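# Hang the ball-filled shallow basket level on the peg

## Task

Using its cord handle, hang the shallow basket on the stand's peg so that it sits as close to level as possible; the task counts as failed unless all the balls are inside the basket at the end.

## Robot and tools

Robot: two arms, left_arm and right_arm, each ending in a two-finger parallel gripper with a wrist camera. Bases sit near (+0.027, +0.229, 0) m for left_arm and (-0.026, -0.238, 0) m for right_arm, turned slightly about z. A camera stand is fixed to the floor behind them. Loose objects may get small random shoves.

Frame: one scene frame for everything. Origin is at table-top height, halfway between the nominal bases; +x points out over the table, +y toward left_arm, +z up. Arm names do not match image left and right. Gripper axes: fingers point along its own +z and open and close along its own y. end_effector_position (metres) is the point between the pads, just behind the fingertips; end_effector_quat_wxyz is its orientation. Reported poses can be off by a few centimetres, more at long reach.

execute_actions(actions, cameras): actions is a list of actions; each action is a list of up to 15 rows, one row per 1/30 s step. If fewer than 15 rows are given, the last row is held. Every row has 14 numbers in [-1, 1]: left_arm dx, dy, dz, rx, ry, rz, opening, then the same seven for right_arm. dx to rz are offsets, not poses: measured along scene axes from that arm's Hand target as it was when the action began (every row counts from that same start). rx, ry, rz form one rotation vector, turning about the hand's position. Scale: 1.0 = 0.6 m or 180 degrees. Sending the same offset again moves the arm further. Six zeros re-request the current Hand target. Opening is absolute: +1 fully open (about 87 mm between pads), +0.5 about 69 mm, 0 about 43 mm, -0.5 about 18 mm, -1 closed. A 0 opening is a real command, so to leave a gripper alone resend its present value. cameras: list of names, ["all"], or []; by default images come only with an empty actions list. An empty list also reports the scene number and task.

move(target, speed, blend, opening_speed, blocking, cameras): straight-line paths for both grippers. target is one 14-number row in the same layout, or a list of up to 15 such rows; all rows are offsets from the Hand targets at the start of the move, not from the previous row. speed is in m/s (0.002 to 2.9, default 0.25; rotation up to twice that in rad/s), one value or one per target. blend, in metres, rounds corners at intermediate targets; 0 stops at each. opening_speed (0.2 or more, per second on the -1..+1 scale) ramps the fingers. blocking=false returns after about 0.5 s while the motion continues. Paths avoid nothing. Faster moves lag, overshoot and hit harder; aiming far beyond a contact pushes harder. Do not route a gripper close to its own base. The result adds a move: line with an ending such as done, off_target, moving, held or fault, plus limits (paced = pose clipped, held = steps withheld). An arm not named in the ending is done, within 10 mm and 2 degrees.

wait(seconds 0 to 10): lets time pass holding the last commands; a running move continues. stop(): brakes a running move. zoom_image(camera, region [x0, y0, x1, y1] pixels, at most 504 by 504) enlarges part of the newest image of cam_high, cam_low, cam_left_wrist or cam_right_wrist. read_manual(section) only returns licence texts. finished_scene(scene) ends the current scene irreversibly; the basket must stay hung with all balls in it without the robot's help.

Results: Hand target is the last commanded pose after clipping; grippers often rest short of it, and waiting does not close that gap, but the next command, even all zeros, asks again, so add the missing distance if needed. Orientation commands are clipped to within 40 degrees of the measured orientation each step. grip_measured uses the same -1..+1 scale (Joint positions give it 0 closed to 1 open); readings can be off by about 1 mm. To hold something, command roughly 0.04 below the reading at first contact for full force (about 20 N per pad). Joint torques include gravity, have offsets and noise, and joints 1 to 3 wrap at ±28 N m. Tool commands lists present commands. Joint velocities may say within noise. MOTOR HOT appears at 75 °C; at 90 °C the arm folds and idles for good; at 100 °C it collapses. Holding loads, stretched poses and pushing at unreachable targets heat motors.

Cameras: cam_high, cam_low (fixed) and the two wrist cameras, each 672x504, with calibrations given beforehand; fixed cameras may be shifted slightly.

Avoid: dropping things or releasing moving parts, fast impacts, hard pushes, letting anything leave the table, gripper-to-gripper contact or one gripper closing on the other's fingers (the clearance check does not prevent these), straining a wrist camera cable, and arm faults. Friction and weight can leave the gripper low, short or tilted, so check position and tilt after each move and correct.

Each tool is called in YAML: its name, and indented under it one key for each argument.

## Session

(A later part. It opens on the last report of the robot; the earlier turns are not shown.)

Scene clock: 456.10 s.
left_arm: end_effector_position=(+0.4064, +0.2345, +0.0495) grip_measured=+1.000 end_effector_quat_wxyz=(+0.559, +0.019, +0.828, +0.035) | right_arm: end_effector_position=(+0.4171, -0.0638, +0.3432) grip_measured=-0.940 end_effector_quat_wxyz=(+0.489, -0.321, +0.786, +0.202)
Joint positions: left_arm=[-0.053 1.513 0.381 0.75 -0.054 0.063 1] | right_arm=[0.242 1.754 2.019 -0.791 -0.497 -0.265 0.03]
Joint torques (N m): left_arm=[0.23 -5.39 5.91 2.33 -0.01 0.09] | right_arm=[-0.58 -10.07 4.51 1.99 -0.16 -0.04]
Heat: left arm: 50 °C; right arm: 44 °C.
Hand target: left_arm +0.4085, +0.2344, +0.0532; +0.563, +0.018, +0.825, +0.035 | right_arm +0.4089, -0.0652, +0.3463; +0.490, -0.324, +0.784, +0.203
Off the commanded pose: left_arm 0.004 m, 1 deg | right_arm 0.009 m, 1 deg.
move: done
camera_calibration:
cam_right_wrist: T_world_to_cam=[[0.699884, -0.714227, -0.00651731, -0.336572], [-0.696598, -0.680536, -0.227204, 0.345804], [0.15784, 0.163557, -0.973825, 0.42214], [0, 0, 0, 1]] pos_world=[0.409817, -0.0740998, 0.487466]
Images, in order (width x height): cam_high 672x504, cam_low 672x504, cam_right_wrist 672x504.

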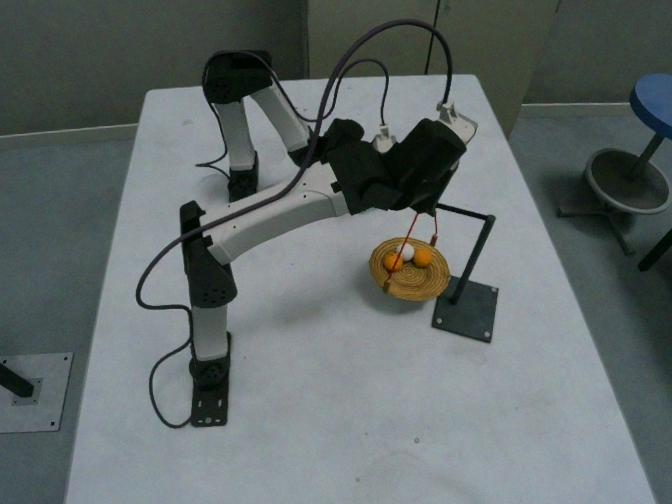

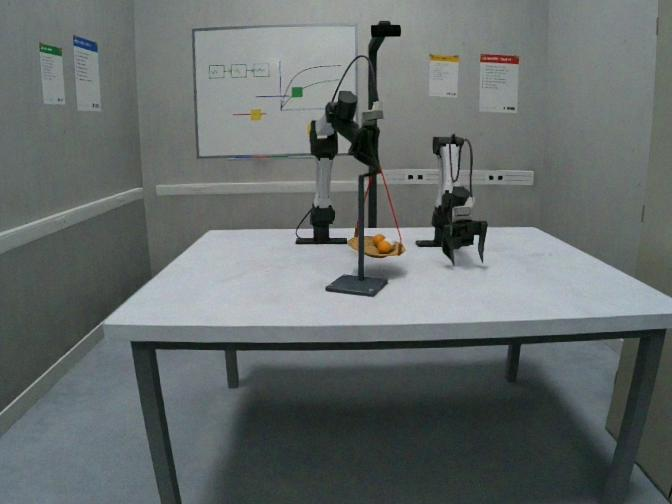

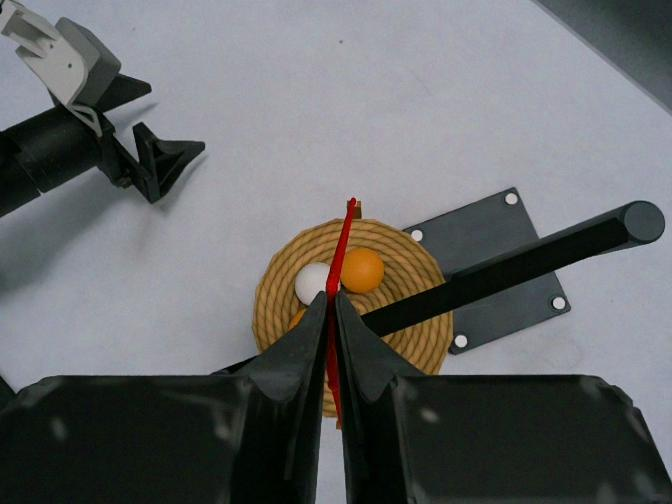

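move:
  target:
    - [0,0,0,0,0,0,1,0,0,0.03,0,0,0,-1]
    - [0,0,0,0,0,0,1,-0.017,-0.042,0.03,0,0,0,-1]
  speed: 0.05
  blend: [0.005,0]
  cameras: ["cam_right_wrist","cam_low","cam_high"]

zoom_image:
  camera: "cam_low"
  region: [340, 140, 420, 260]

zoom_image:
  camera: "cam_high"
  region: [340, 140, 510, 300]

Scene clock: 478.73 s.
left_arm: end_effector_position=(+0.4064, +0.2345, +0.0495) grip_measured=+1.000 end_effector_quat_wxyz=(+0.559, +0.019, +0.828, +0.035) | right_arm: end_effector_position=(+0.4102, -0.0890, +0.3541) grip_measured=-0.940 end_effector_quat_wxyz=(+0.482, -0.317, +0.792, +0.200)
Joint positions: left_arm=[-0.053 1.513 0.381 0.75 -0.054 0.063 1] | right_arm=[0.178 1.754 2.089 -0.894 -0.542 -0.3 0.03]
Joint torques (N m): left_arm=[0.21 -5.38 5.91 2.33 -0.01 0.1] | right_arm=[-0.96 -10.71 5.12 2 -0.3 -0.09]
Heat: left arm: 50 °C; right arm: 42 °C.
Hand target: left_arm +0.4085, +0.2344, +0.0532; +0.563, +0.018, +0.825, +0.035 | right_arm +0.3987, -0.0902, +0.3644; +0.490, -0.324, +0.783, +0.203
Off the commanded pose: left_arm 0.004 m, 1 deg | right_arm 0.015 m, 2 deg.
move: off_target (right_arm)
camera_calibration:
cam_right_wrist: T_world_to_cam=[[0.692821, -0.720989, -0.0131928, -0.345041], [-0.70654, -0.67505, -0.212389, 0.325659], [0.144225, 0.156469, -0.977096, 0.444012], [0, 0, 0, 1]] pos_world=[0.405105, -0.0984094, 0.498457]
Images, in order (width x height): cam_high 672x504, cam_low 672x504, cam_right_wrist 672x504.

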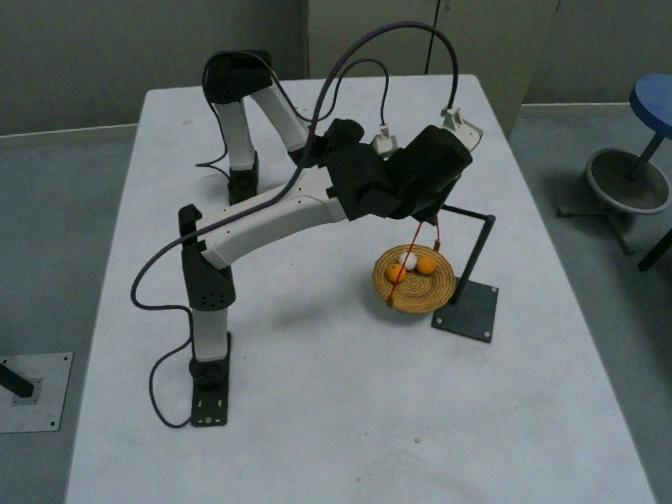

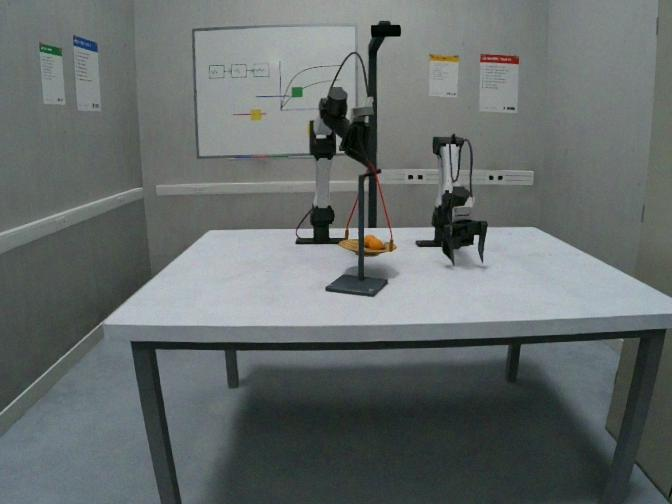

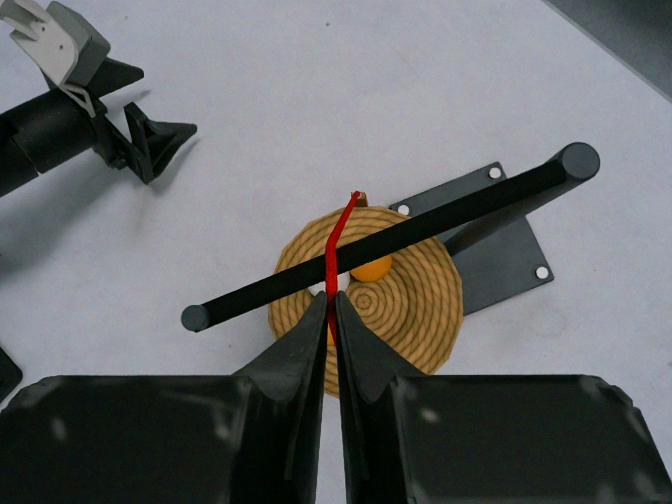

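Scaled by 4.200 from the camera's 672x504 image, which has a finer 960x720 frame.

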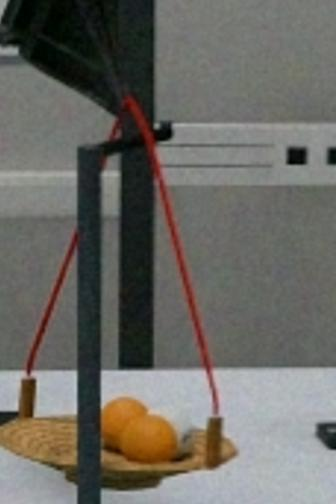

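Scaled by 2.965 from the camera's 672x504 image, which has a finer 960x720 frame.

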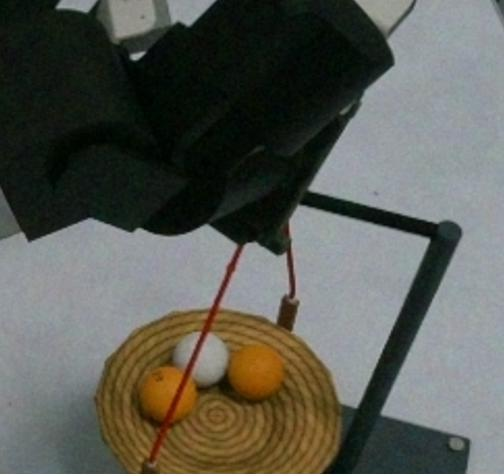

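move:
  target: [0,0,0,0,0,0,1,-0.012,-0.008,-0.04,0,0,0,-1]
  speed: 0.04
  cameras: ["cam_right_wrist","cam_low","cam_high"]

zoom_image:
  camera: "cam_low"
  region: [330, 140, 430, 260]

zoom_image:
  camera: "cam_high"
  region: [340, 160, 510, 320]

Scene clock: 485.30 s.
left_arm: end_effector_position=(+0.4064, +0.2345, +0.0495) grip_measured=+1.000 end_effector_quat_wxyz=(+0.559, +0.019, +0.828, +0.035) | right_arm: end_effector_position=(+0.3992, -0.0931, +0.3285) grip_measured=-0.940 end_effector_quat_wxyz=(+0.475, -0.318, +0.795, +0.203)
Joint positions: left_arm=[-0.053 1.513 0.381 0.75 -0.054 0.063 1] | right_arm=[0.169 1.667 1.884 -0.798 -0.555 -0.308 0.03]
Joint velocities: left_arm=[within noise] | right_arm=[-0.007 -0.007 -0.022 -0.037 -0.154 -0.022 -0.013]
Joint torques (N m): left_arm=[0.23 -5.37 5.91 2.33 -0.01 0.1] | right_arm=[-0.76 -10.18 4.96 2.22 -0.21 -0.16]
Heat: left arm: 50 °C; right arm: 42 °C.
Hand target: left_arm +0.4085, +0.2344, +0.0532; +0.563, +0.018, +0.825, +0.035 | right_arm +0.3916, -0.0951, +0.3404; +0.490, -0.324, +0.784, +0.203
Off the commanded pose: left_arm 0.004 m, 1 deg | right_arm 0.014 m, 2 deg.
move: off_target (right_arm)
camera_calibration:
cam_right_wrist: T_world_to_cam=[[0.696518, -0.717139, -0.023947, -0.33835], [-0.706246, -0.679276, -0.199503, 0.304886], [0.126805, 0.15587, -0.979604, 0.428973], [0, 0, 0, 1]] pos_world=[0.396595, -0.102407, 0.472947]
Images, in order (width x height): cam_high 672x504, cam_low 672x504, cam_right_wrist 672x504.

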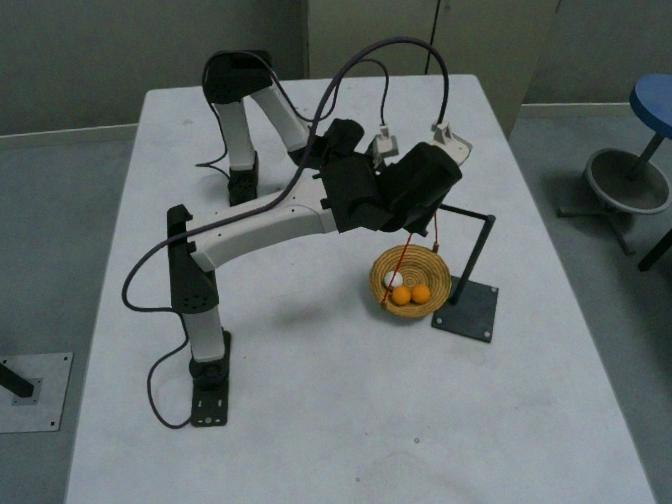

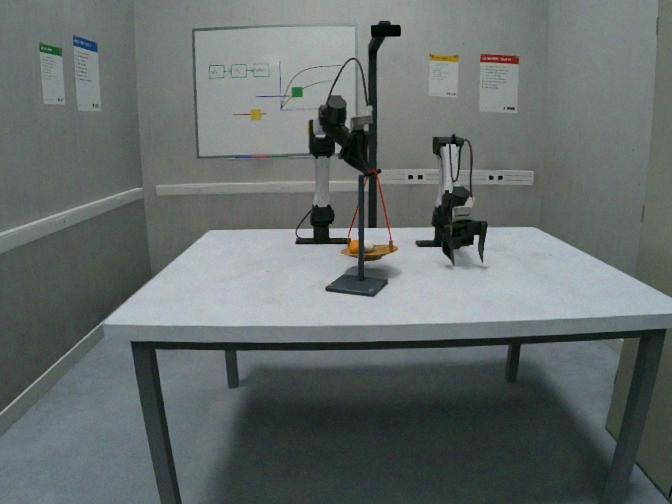

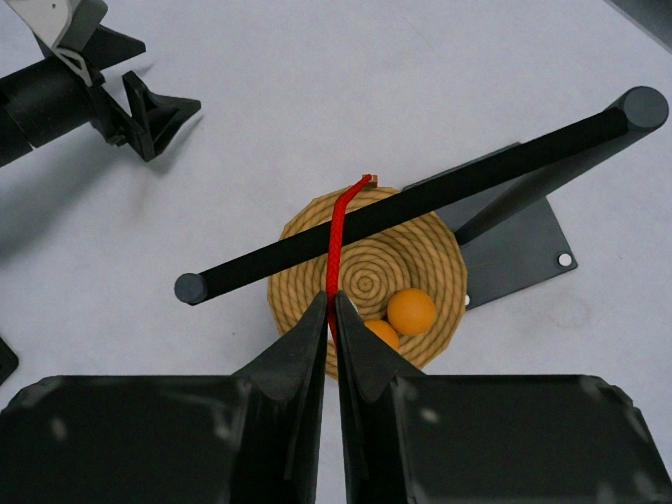

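Scaled by 4.200 from the camera's 672x504 image, which has a finer 960x720 frame.

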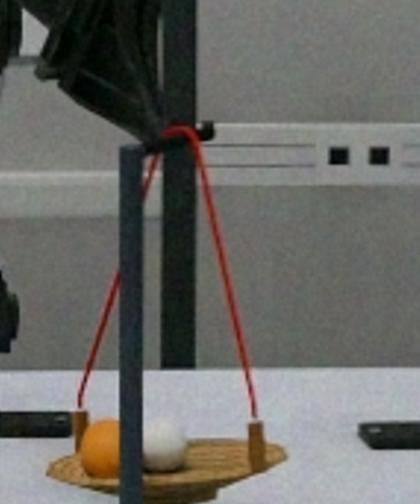

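Scaled by 2.965 from the camera's 672x504 image, which has a finer 960x720 frame.

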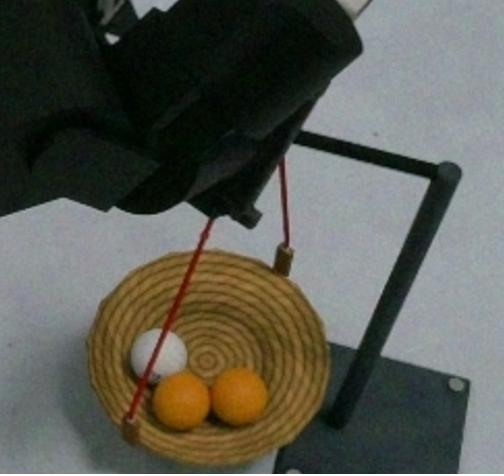

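move:
  target: [0,0,0,0,0,0,1,0.002,0.006,0.014,0,0,0,-1]
  speed: 0.03
  cameras: ["cam_right_wrist","cam_low","cam_high"]

zoom_image:
  camera: "cam_low"
  region: [330, 140, 430, 260]

zoom_image:
  camera: "cam_high"
  region: [340, 160, 510, 320]

Scene clock: 492.37 s.
left_arm: end_effector_position=(+0.4064, +0.2345, +0.0495) grip_measured=+1.000 end_effector_quat_wxyz=(+0.559, +0.019, +0.828, +0.035) | right_arm: end_effector_position=(+0.3997, -0.0930, +0.3327) grip_measured=-0.940 end_effector_quat_wxyz=(+0.479, -0.318, +0.792, +0.202)
Joint positions: left_arm=[-0.053 1.513 0.381 0.75 -0.054 0.063 1] | right_arm=[0.169 1.667 1.895 -0.798 -0.555 -0.308 0.03]
Joint torques (N m): left_arm=[0.23 -5.38 5.91 2.33 -0.01 0.1] | right_arm=[-0.12 -8.69 9.2 1.92 -0.17 -0.09]
Heat: left arm: 50 °C; right arm: 42 °C.
Hand target: left_arm +0.4085, +0.2344, +0.0532; +0.563, +0.018, +0.825, +0.035 | right_arm +0.3927, -0.0915, +0.3488; +0.490, -0.324, +0.784, +0.203
Off the commanded pose: left_arm 0.004 m, 1 deg | right_arm 0.018 m, 2 deg.
move: off_target (right_arm)
camera_calibration:
cam_right_wrist: T_world_to_cam=[[0.696973, -0.716874, -0.0178722, -0.34068], [-0.703872, -0.679143, -0.208156, 0.30816], [0.137084, 0.157659, -0.977932, 0.428554], [0, 0, 0, 1]] pos_world=[0.395602, -0.102506, 0.477153]
Images, in order (width x height): cam_high 672x504, cam_low 672x504, cam_right_wrist 672x504.

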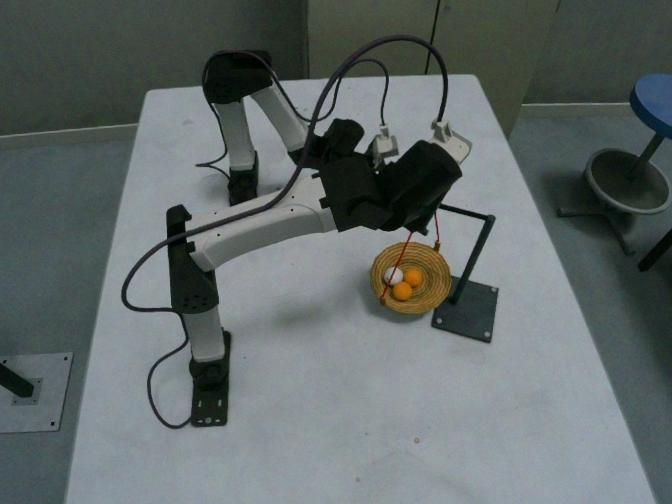

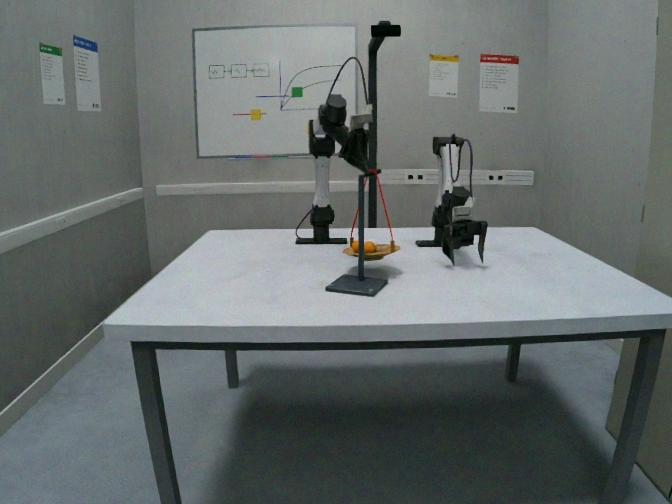

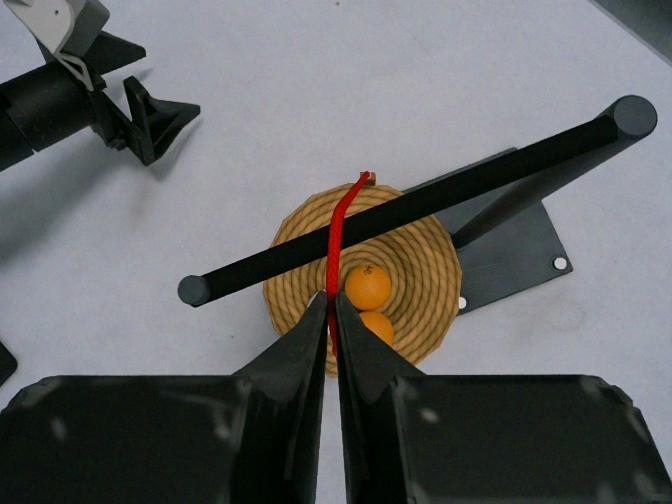

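Scaled by 4.200 from the camera's 672x504 image, which has a finer 960x720 frame.

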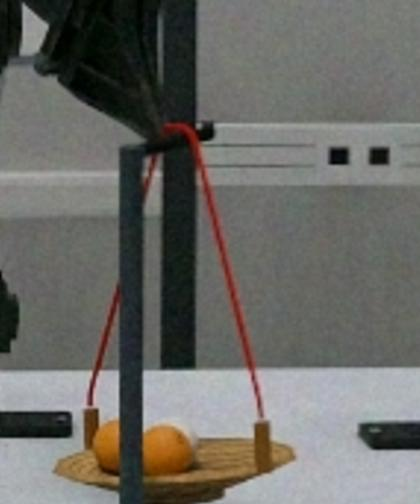

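Scaled by 2.965 from the camera's 672x504 image, which has a finer 960x720 frame.

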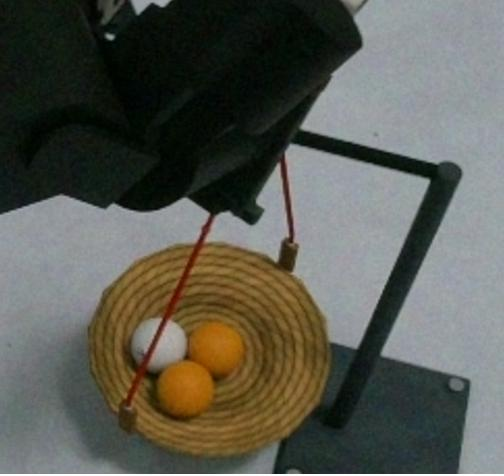

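move:
  target: [0,0,0,0,0,0,1,0.002,0.006,0.008,0,0,0,-1]
  speed: 0.03
  cameras: ["cam_right_wrist","cam_low","cam_high"]

zoom_image:
  camera: "cam_low"
  region: [330, 140, 430, 260]

zoom_image:
  camera: "cam_high"
  region: [340, 160, 510, 320]

Scene clock: 500.20 s.
left_arm: end_effector_position=(+0.4064, +0.2345, +0.0495) grip_measured=+1.000 end_effector_quat_wxyz=(+0.559, +0.019, +0.828, +0.035) | right_arm: end_effector_position=(+0.3964, -0.0894, +0.3440) grip_measured=-0.940 end_effector_quat_wxyz=(+0.485, -0.323, +0.787, +0.203)
Joint positions: left_arm=[-0.053 1.513 0.381 0.75 -0.054 0.063 1] | right_arm=[0.178 1.667 1.933 -0.82 -0.555 -0.308 0.03]
Joint torques (N m): left_arm=[0.23 -5.38 5.91 2.32 0 0.09] | right_arm=[0.23 -7.21 9.52 1.88 -0.02 0.03]
Heat: left arm: 50 °C; right arm: 43 °C.
Hand target: left_arm +0.4085, +0.2344, +0.0532; +0.563, +0.018, +0.825, +0.035 | right_arm +0.3939, -0.0878, +0.3536; +0.490, -0.324, +0.784, +0.203
Off the commanded pose: left_arm 0.004 m, 1 deg | right_arm 0.010 m, 1 deg.
move: done
camera_calibration:
cam_right_wrist: T_world_to_cam=[[0.703747, -0.710403, -0.00828092, -0.340969], [-0.694127, -0.685046, -0.221132, 0.310688], [0.15142, 0.161369, -0.975209, 0.433223], [0, 0, 0, 1]] pos_world=[0.390015, -0.0992984, 0.488363]
Images, in order (width x height): cam_high 672x504, cam_low 672x504, cam_right_wrist 672x504.

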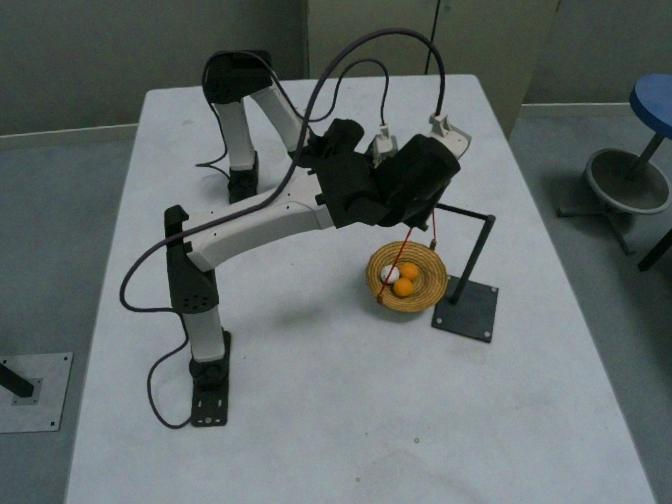

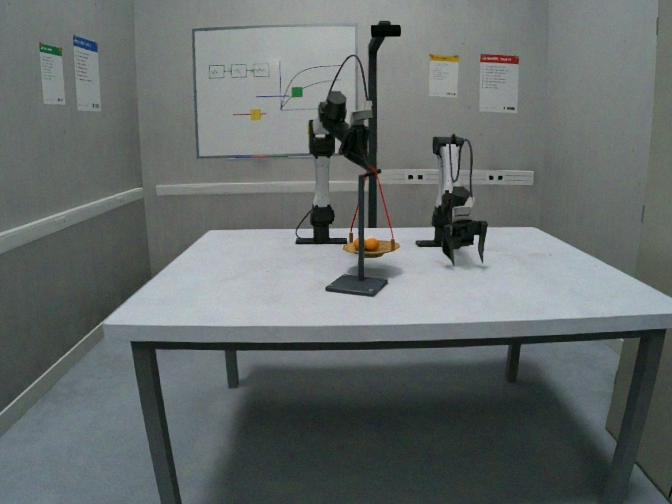

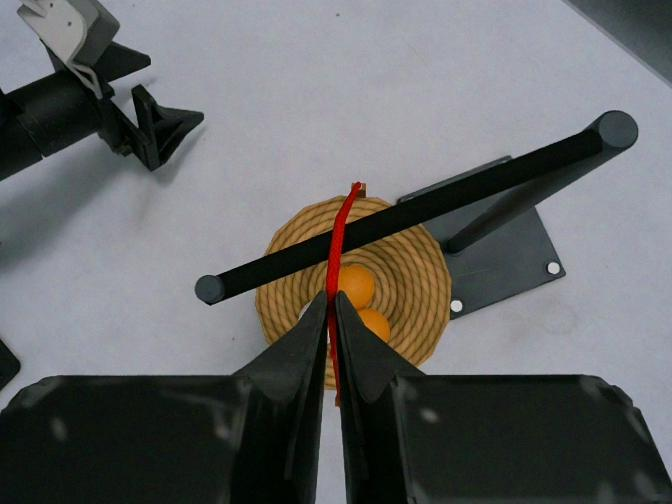

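Scaled by 4.200 from the camera's 672x504 image, which has a finer 960x720 frame.

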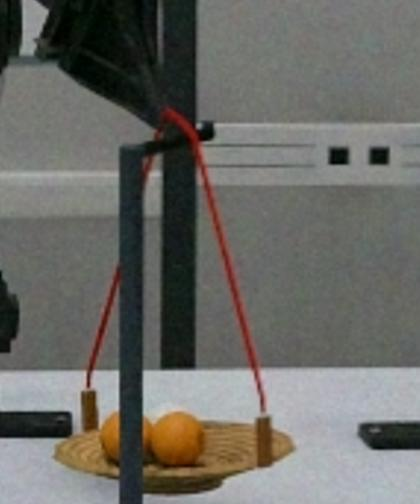

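Scaled by 2.965 from the camera's 672x504 image, which has a finer 960x720 frame.

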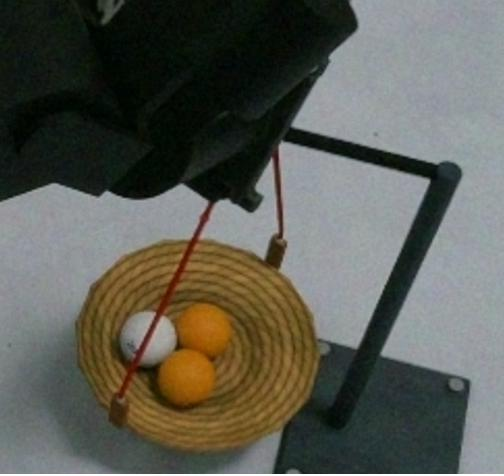

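move:
  target: [0,0,0,0,0,0,1,0.004,0.014,-0.03,0,0,0,-1]
  speed: 0.03
  cameras: ["cam_right_wrist","cam_low","cam_high"]

zoom_image:
  camera: "cam_low"
  region: [330, 140, 430, 260]

zoom_image:
  camera: "cam_right_wrist"
  region: [220, 150, 460, 420]

Scene clock: 521.23 s.
left_arm: end_effector_position=(+0.4064, +0.2345, +0.0495) grip_measured=+1.000 end_effector_quat_wxyz=(+0.559, +0.019, +0.828, +0.035) | right_arm: end_effector_position=(+0.3996, -0.0807, +0.3290) grip_measured=-0.940 end_effector_quat_wxyz=(+0.480, -0.327, +0.788, +0.204)
Joint positions: left_arm=[-0.053 1.513 0.381 0.75 -0.054 0.063 1] | right_arm=[0.201 1.667 1.875 -0.77 -0.54 -0.304 0.03]
Joint torques (N m): left_arm=[0.23 -5.39 5.9 2.33 -0.01 0.09] | right_arm=[0.27 -9.31 5.27 2.33 -0.09 0.09]
Heat: left arm: 50 °C; right arm: 45 °C.
Hand target: left_arm +0.4085, +0.2344, +0.0532; +0.563, +0.018, +0.825, +0.035 | right_arm +0.3963, -0.0794, +0.3356; +0.490, -0.324, +0.784, +0.203
Off the commanded pose: left_arm 0.004 m, 1 deg | right_arm 0.007 m, 1 deg.
move: done
camera_calibration:
cam_right_wrist: T_world_to_cam=[[0.709285, -0.704847, -0.0102445, -0.338265], [-0.690681, -0.691977, -0.210065, 0.309917], [0.140975, 0.156071, -0.977634, 0.42114], [0, 0, 0, 1]] pos_world=[0.39461, -0.0896978, 0.473358]
Images, in order (width x height): cam_high 672x504, cam_low 672x504, cam_right_wrist 672x504.

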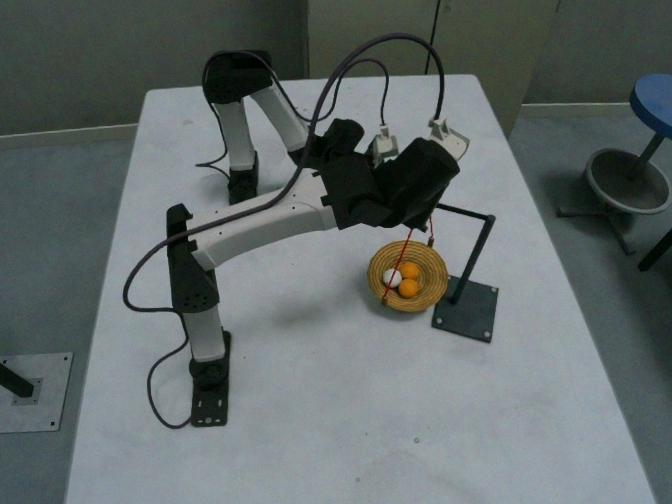

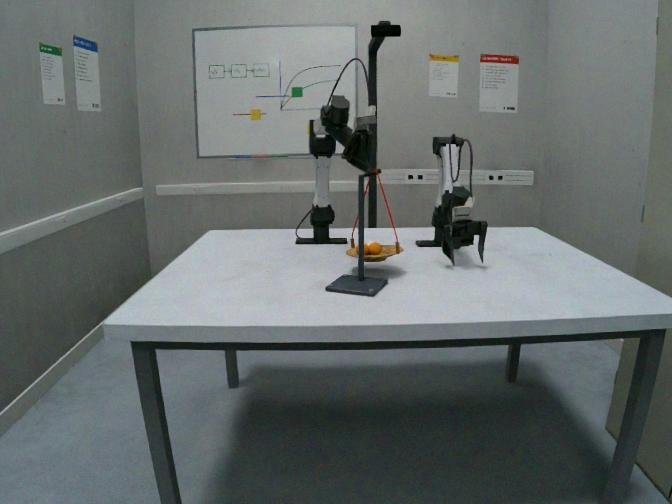

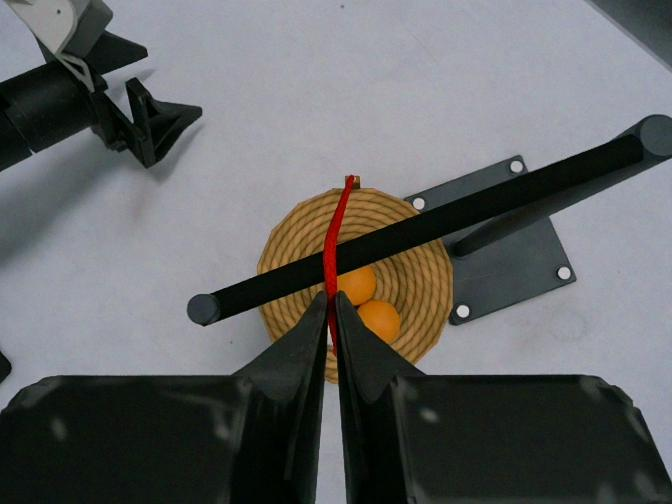

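Scaled by 4.200 from the camera's 672x504 image, which has a finer 960x720 frame.

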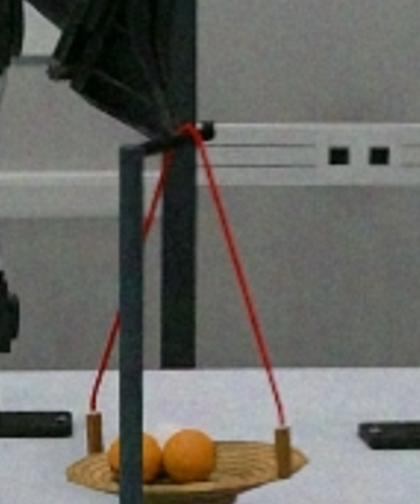

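Scaled by 1.867 from the camera's 672x504 image, which has a finer 960x720 frame.

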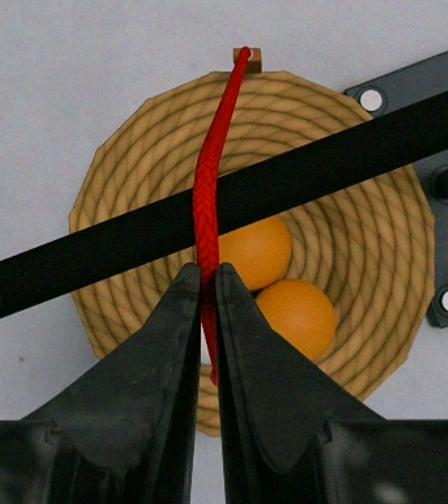

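move:
  target: [0,0,0,0,0,0,1,0,0,0,0,0,0,-0.5]
  speed: 0.03
  opening_speed: 0.3
  cameras: ["cam_right_wrist","cam_low","cam_high"]

zoom_image:
  camera: "cam_low"
  region: [330, 140, 430, 260]

zoom_image:
  camera: "cam_right_wrist"
  region: [220, 150, 460, 420]

Scene clock: 528.50 s.
left_arm: end_effector_position=(+0.4064, +0.2345, +0.0495) grip_measured=+1.000 end_effector_quat_wxyz=(+0.559, +0.019, +0.828, +0.035) | right_arm: end_effector_position=(+0.4022, -0.0817, +0.3305) grip_measured=-0.500 end_effector_quat_wxyz=(+0.485, -0.325, +0.787, +0.199)
Joint positions: left_arm=[-0.053 1.513 0.381 0.75 -0.054 0.063 1] | right_arm=[0.201 1.667 1.875 -0.759 -0.53 -0.304 0.25]
Joint torques (N m): left_arm=[0.21 -5.37 5.93 2.32 -0.01 0.09] | right_arm=[0.17 -9.39 5.29 2.23 -0.08 0.1]
Heat: left arm: 50 °C; right arm: 45 °C.
Hand target: left_arm +0.4085, +0.2344, +0.0532; +0.563, +0.018, +0.825, +0.035 | right_arm +0.3963, -0.0794, +0.3356; +0.490, -0.324, +0.783, +0.203
Off the commanded pose: left_arm 0.004 m, 1 deg | right_arm 0.008 m, 1 deg.
move: done
camera_calibration:
cam_right_wrist: T_world_to_cam=[[0.703805, -0.710393, 0.0000105488, -0.342452], [-0.693586, -0.687157, -0.216226, 0.314902], [0.153613, 0.152174, -0.976343, 0.416731], [0, 0, 0, 1]] pos_world=[0.395416, -0.0903044, 0.474966]
Images, in order (width x height): cam_high 672x504, cam_low 672x504, cam_right_wrist 672x504.

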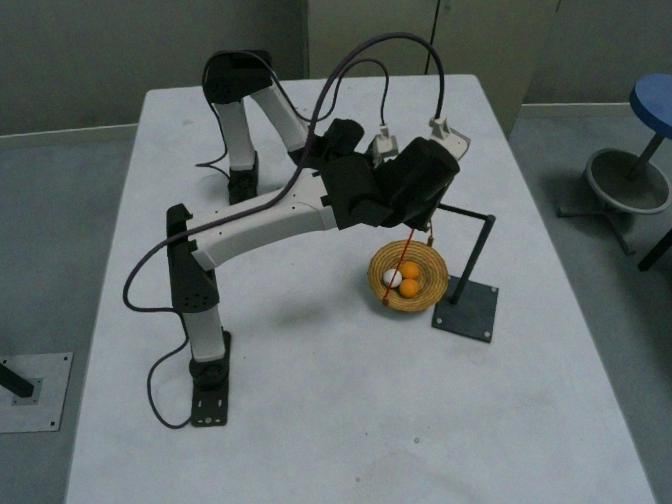

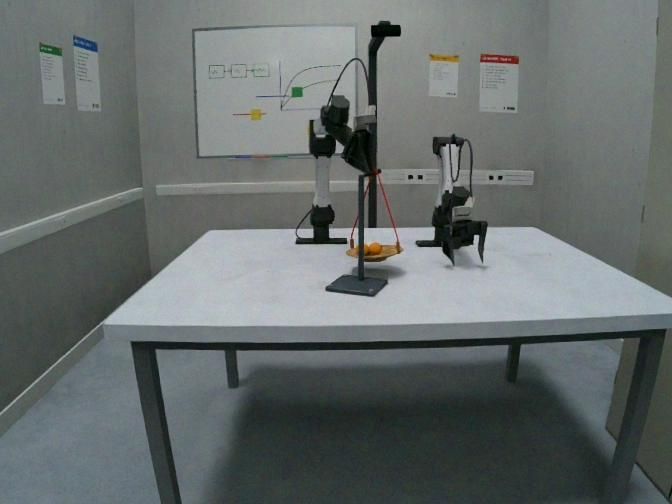

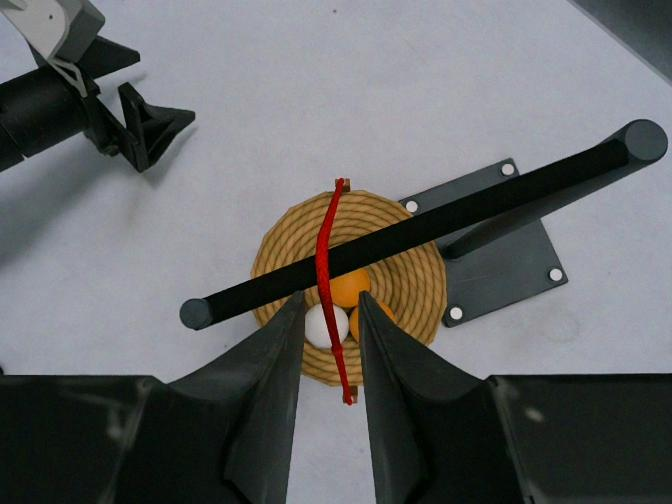

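Scaled by 4.200 from the camera's 672x504 image, which has a finer 960x720 frame.

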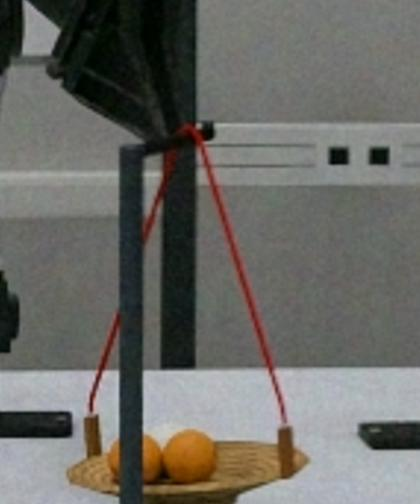

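Scaled by 1.867 from the camera's 672x504 image, which has a finer 960x720 frame.

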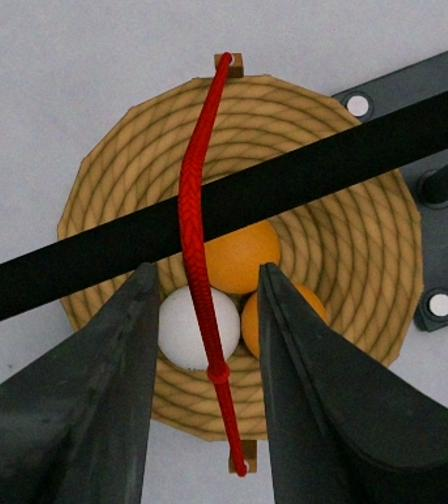

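move:
  target:
    - [0,0,0,0,0,0,1,0,0,0,0,0,0,-1]
    - [0,0,0,0,0,0,1,0,0,0.0,0,0,0,-1]
    - [0,0,0,0,0,0,1,0.004,0.01,0.03,0,0,0,-1]
  speed: 0.03
  opening_speed: 0.5
  cameras: ["cam_right_wrist","cam_low"]

zoom_image:
  camera: "cam_low"
  region: [330, 140, 430, 260]

zoom_image:
  camera: "cam_right_wrist"
  region: [220, 150, 460, 420]

Scene clock: 545.33 s.
left_arm: end_effector_position=(+0.4064, +0.2345, +0.0495) grip_measured=+1.000 end_effector_quat_wxyz=(+0.559, +0.019, +0.828, +0.035) | right_arm: end_effector_position=(+0.3957, -0.0763, +0.3497) grip_measured=-0.964 end_effector_quat_wxyz=(+0.489, -0.327, +0.783, +0.200)
Joint positions: left_arm=[-0.053 1.513 0.381 0.75 -0.054 0.063 1] | right_arm=[0.218 1.674 1.957 -0.817 -0.522 -0.294 0.018]
Joint torques (N m): left_arm=[0.23 -5.37 5.91 2.32 -0.01 0.1] | right_arm=[-0.14 -5.85 9.62 2.03 -0.06 0.02]
Heat: left arm: 50 °C; right arm: 44 °C.
Hand target: left_arm +0.4085, +0.2344, +0.0532; +0.563, +0.018, +0.825, +0.035 | right_arm +0.3986, -0.0734, +0.3536; +0.490, -0.324, +0.784, +0.203
Off the commanded pose: left_arm 0.004 m, 1 deg | right_arm 0.006 m, 0 deg.
move: done
camera_calibration:
cam_right_wrist: T_world_to_cam=[[0.707115, -0.707088, 0.00392815, -0.33656], [-0.687944, -0.689233, -0.227359, 0.319838], [0.16347, 0.158067, -0.973803, 0.431228], [0, 0, 0, 1]] pos_world=[0.387524, -0.0856982, 0.493972]
Images, in order (width x height): cam_low 672x504, cam_right_wrist 672x504.

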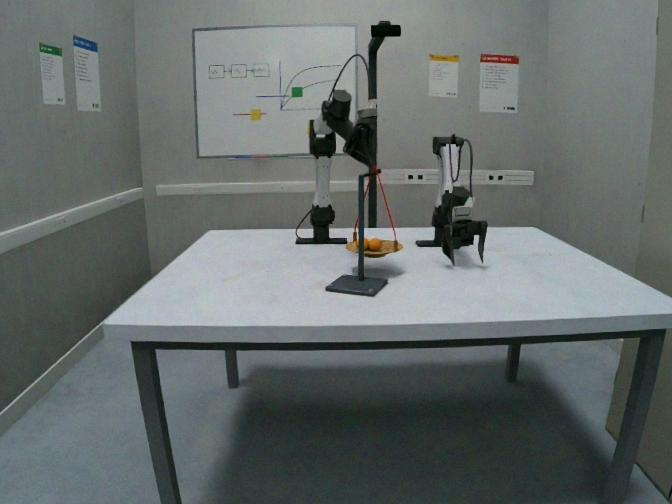

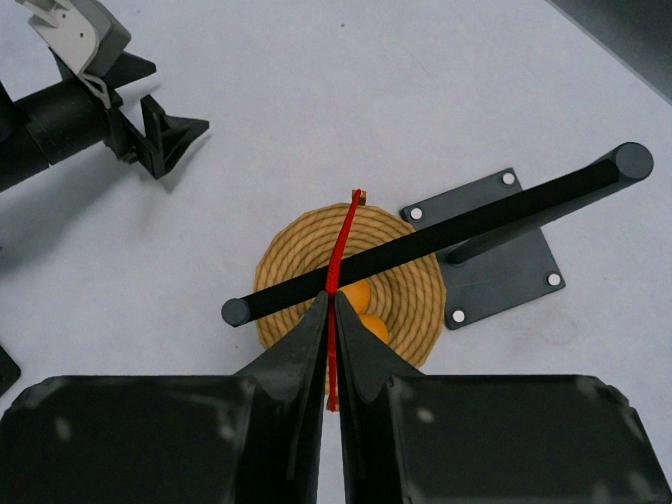

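Scaled by 4.200 from the camera's 672x504 image, which has a finer 960x720 frame.

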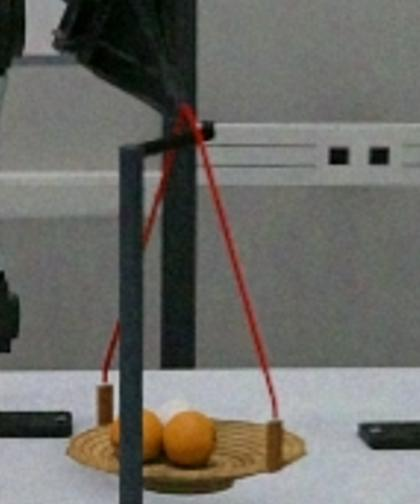

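Scaled by 1.867 from the camera's 672x504 image, which has a finer 960x720 frame.

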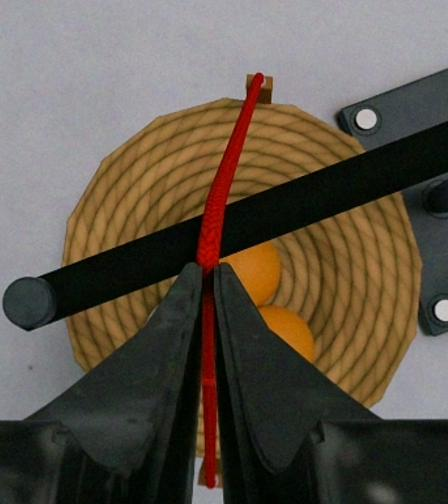

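move:
  target: [0,0,0,0,0,0,1,-0.001,-0.003,-0.028,0,0,0,-1]
  speed: 0.03
  cameras: ["cam_right_wrist","cam_low"]

zoom_image:
  camera: "cam_low"
  region: [330, 140, 430, 260]

zoom_image:
  camera: "cam_right_wrist"
  region: [220, 150, 460, 420]

Scene clock: 554.10 s.
left_arm: end_effector_position=(+0.4064, +0.2345, +0.0495) grip_measured=+1.000 end_effector_quat_wxyz=(+0.559, +0.019, +0.828, +0.035) | right_arm: end_effector_position=(+0.3977, -0.0764, +0.3312) grip_measured=-0.964 end_effector_quat_wxyz=(+0.476, -0.325, +0.791, +0.203)
Joint positions: left_arm=[-0.053 1.513 0.381 0.75 -0.054 0.063 1] | right_arm=[0.217 1.673 1.897 -0.79 -0.521 -0.294 0.018]
Joint torques (N m): left_arm=[0.21 -5.38 5.9 2.32 -0.01 0.09] | right_arm=[-0.28 -8.88 4.79 2.56 -0.11 0.09]
Heat: left arm: 50 °C; right arm: 45 °C.
Hand target: left_arm +0.4085, +0.2344, +0.0532; +0.563, +0.018, +0.825, +0.035 | right_arm +0.3981, -0.0752, +0.3367; +0.490, -0.324, +0.784, +0.203
Off the commanded pose: left_arm 0.004 m, 1 deg | right_arm 0.006 m, 2 deg.
move: done
camera_calibration:
cam_right_wrist: T_world_to_cam=[[0.706164, -0.707923, -0.0132987, -0.331869], [-0.695309, -0.68979, -0.20183, 0.31139], [0.133707, 0.151772, -0.97933, 0.426025], [0, 0, 0, 1]] pos_world=[0.393904, -0.0848028, 0.475654]
Images, in order (width x height): cam_low 672x504, cam_right_wrist 672x504.

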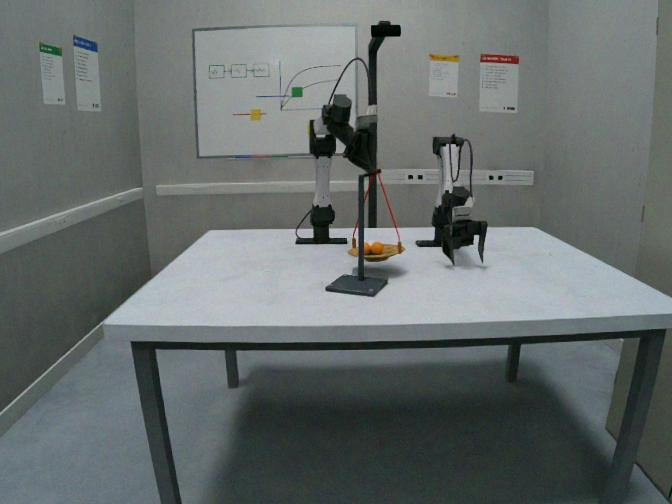

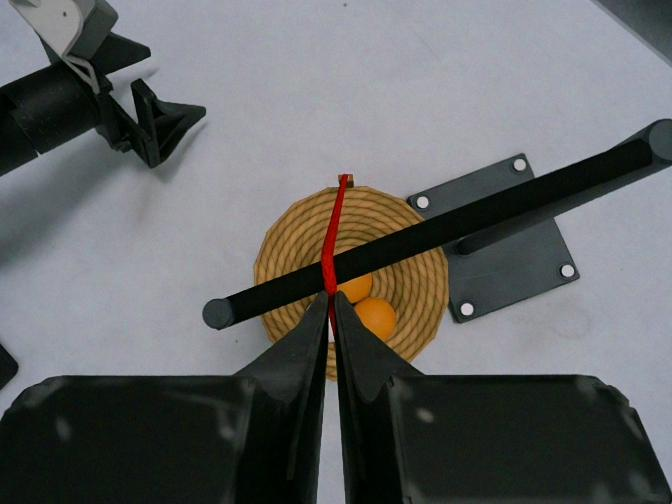

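Scaled by 4.200 from the camera's 672x504 image, which has a finer 960x720 frame.

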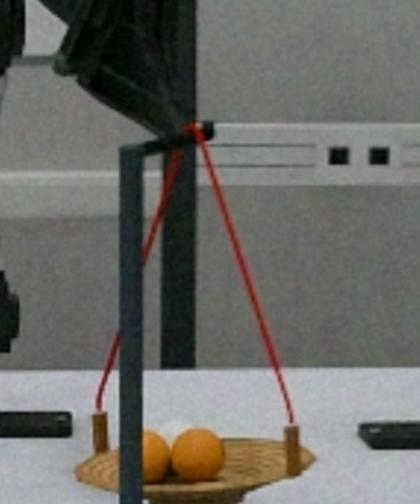

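Scaled by 1.867 from the camera's 672x504 image, which has a finer 960x720 frame.

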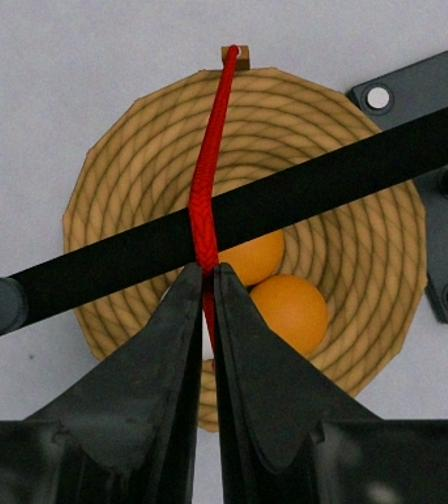

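move:
  target:
    - [0,0,0,0,0,0,1,0,0,0,0,0,0,-0.4]
    - [0,0,0,0,0,0,1,0,0,0,0,0,0,-0.4]
    - [0,0,0,0,0,0,1,-0.08,-0.08,0.05,0,0,0,-0.4]
    - [0,0,0,0,0,0,1,-0.2,-0.2,0.05,0,0,0,-0.4]
  speed: 0.08
  opening_speed: 0.3
  blend: [0,0,0.02,0]
  cameras: ["cam_right_wrist","cam_low","cam_high"]

zoom_image:
  camera: "cam_low"
  region: [330, 140, 430, 260]

zoom_image:
  camera: "cam_high"
  region: [340, 160, 510, 320]

Scene clock: 588.33 s.
left_arm: end_effector_position=(+0.4064, +0.2345, +0.0495) grip_measured=+1.000 end_effector_quat_wxyz=(+0.559, +0.019, +0.828, +0.035) | right_arm: end_effector_position=(+0.2869, -0.1979, +0.3678) grip_measured=-0.400 end_effector_quat_wxyz=(+0.494, -0.322, +0.784, +0.195)
Joint positions: left_arm=[-0.053 1.513 0.381 0.75 -0.054 0.063 1] | right_arm=[-0.236 1.378 1.822 -1.193 -0.877 -0.635 0.3]
Joint torques (N m): left_arm=[0.2 -5.37 5.91 2.32 -0.01 0.09] | right_arm=[-1.06 -4.78 5.03 1.38 -0.38 -0.09]
Heat: left arm: 50 °C; right arm: 43 °C.
Hand target: left_arm +0.4085, +0.2344, +0.0532; +0.563, +0.018, +0.825, +0.035 | right_arm +0.2781, -0.1952, +0.3669; +0.490, -0.324, +0.783, +0.203
Off the commanded pose: left_arm 0.004 m, 1 deg | right_arm 0.009 m, 1 deg.
move: done
camera_calibration:
cam_right_wrist: T_world_to_cam=[[0.695589, -0.718366, 0.0103136, -0.346895], [-0.696883, -0.678139, -0.233413, 0.172248], [0.17467, 0.155172, -0.972323, 0.481522], [0, 0, 0, 1]] pos_world=[0.277226, -0.207108, 0.511977]
Images, in order (width x height): cam_high 672x504, cam_low 672x504, cam_right_wrist 672x504.

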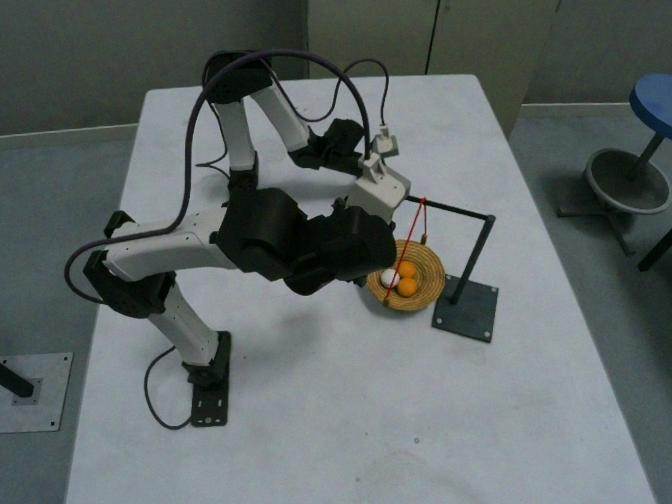

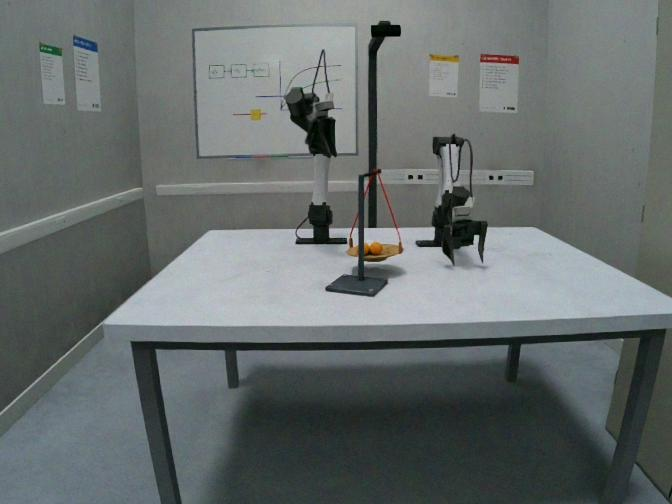

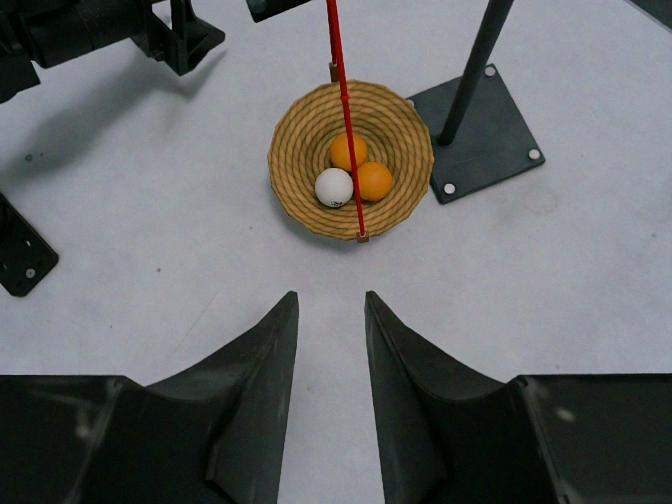

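Scaled by 4.200 from the camera's 672x504 image, which has a finer 960x720 frame.

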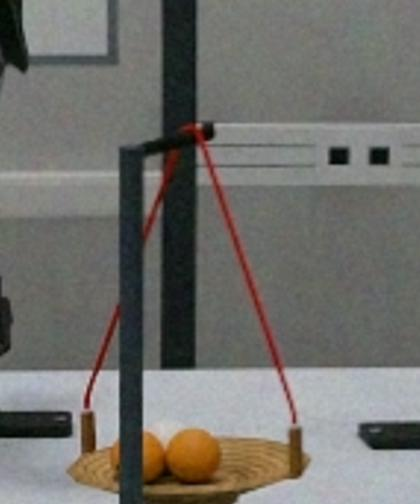

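Scaled by 2.965 from the camera's 672x504 image, which has a finer 960x720 frame.

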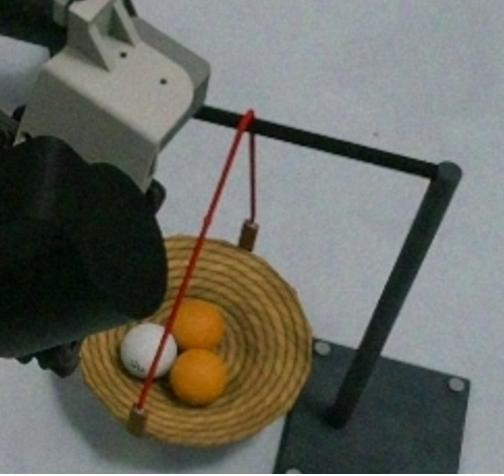

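finished_scene:
  scene: 1

The scene is finished.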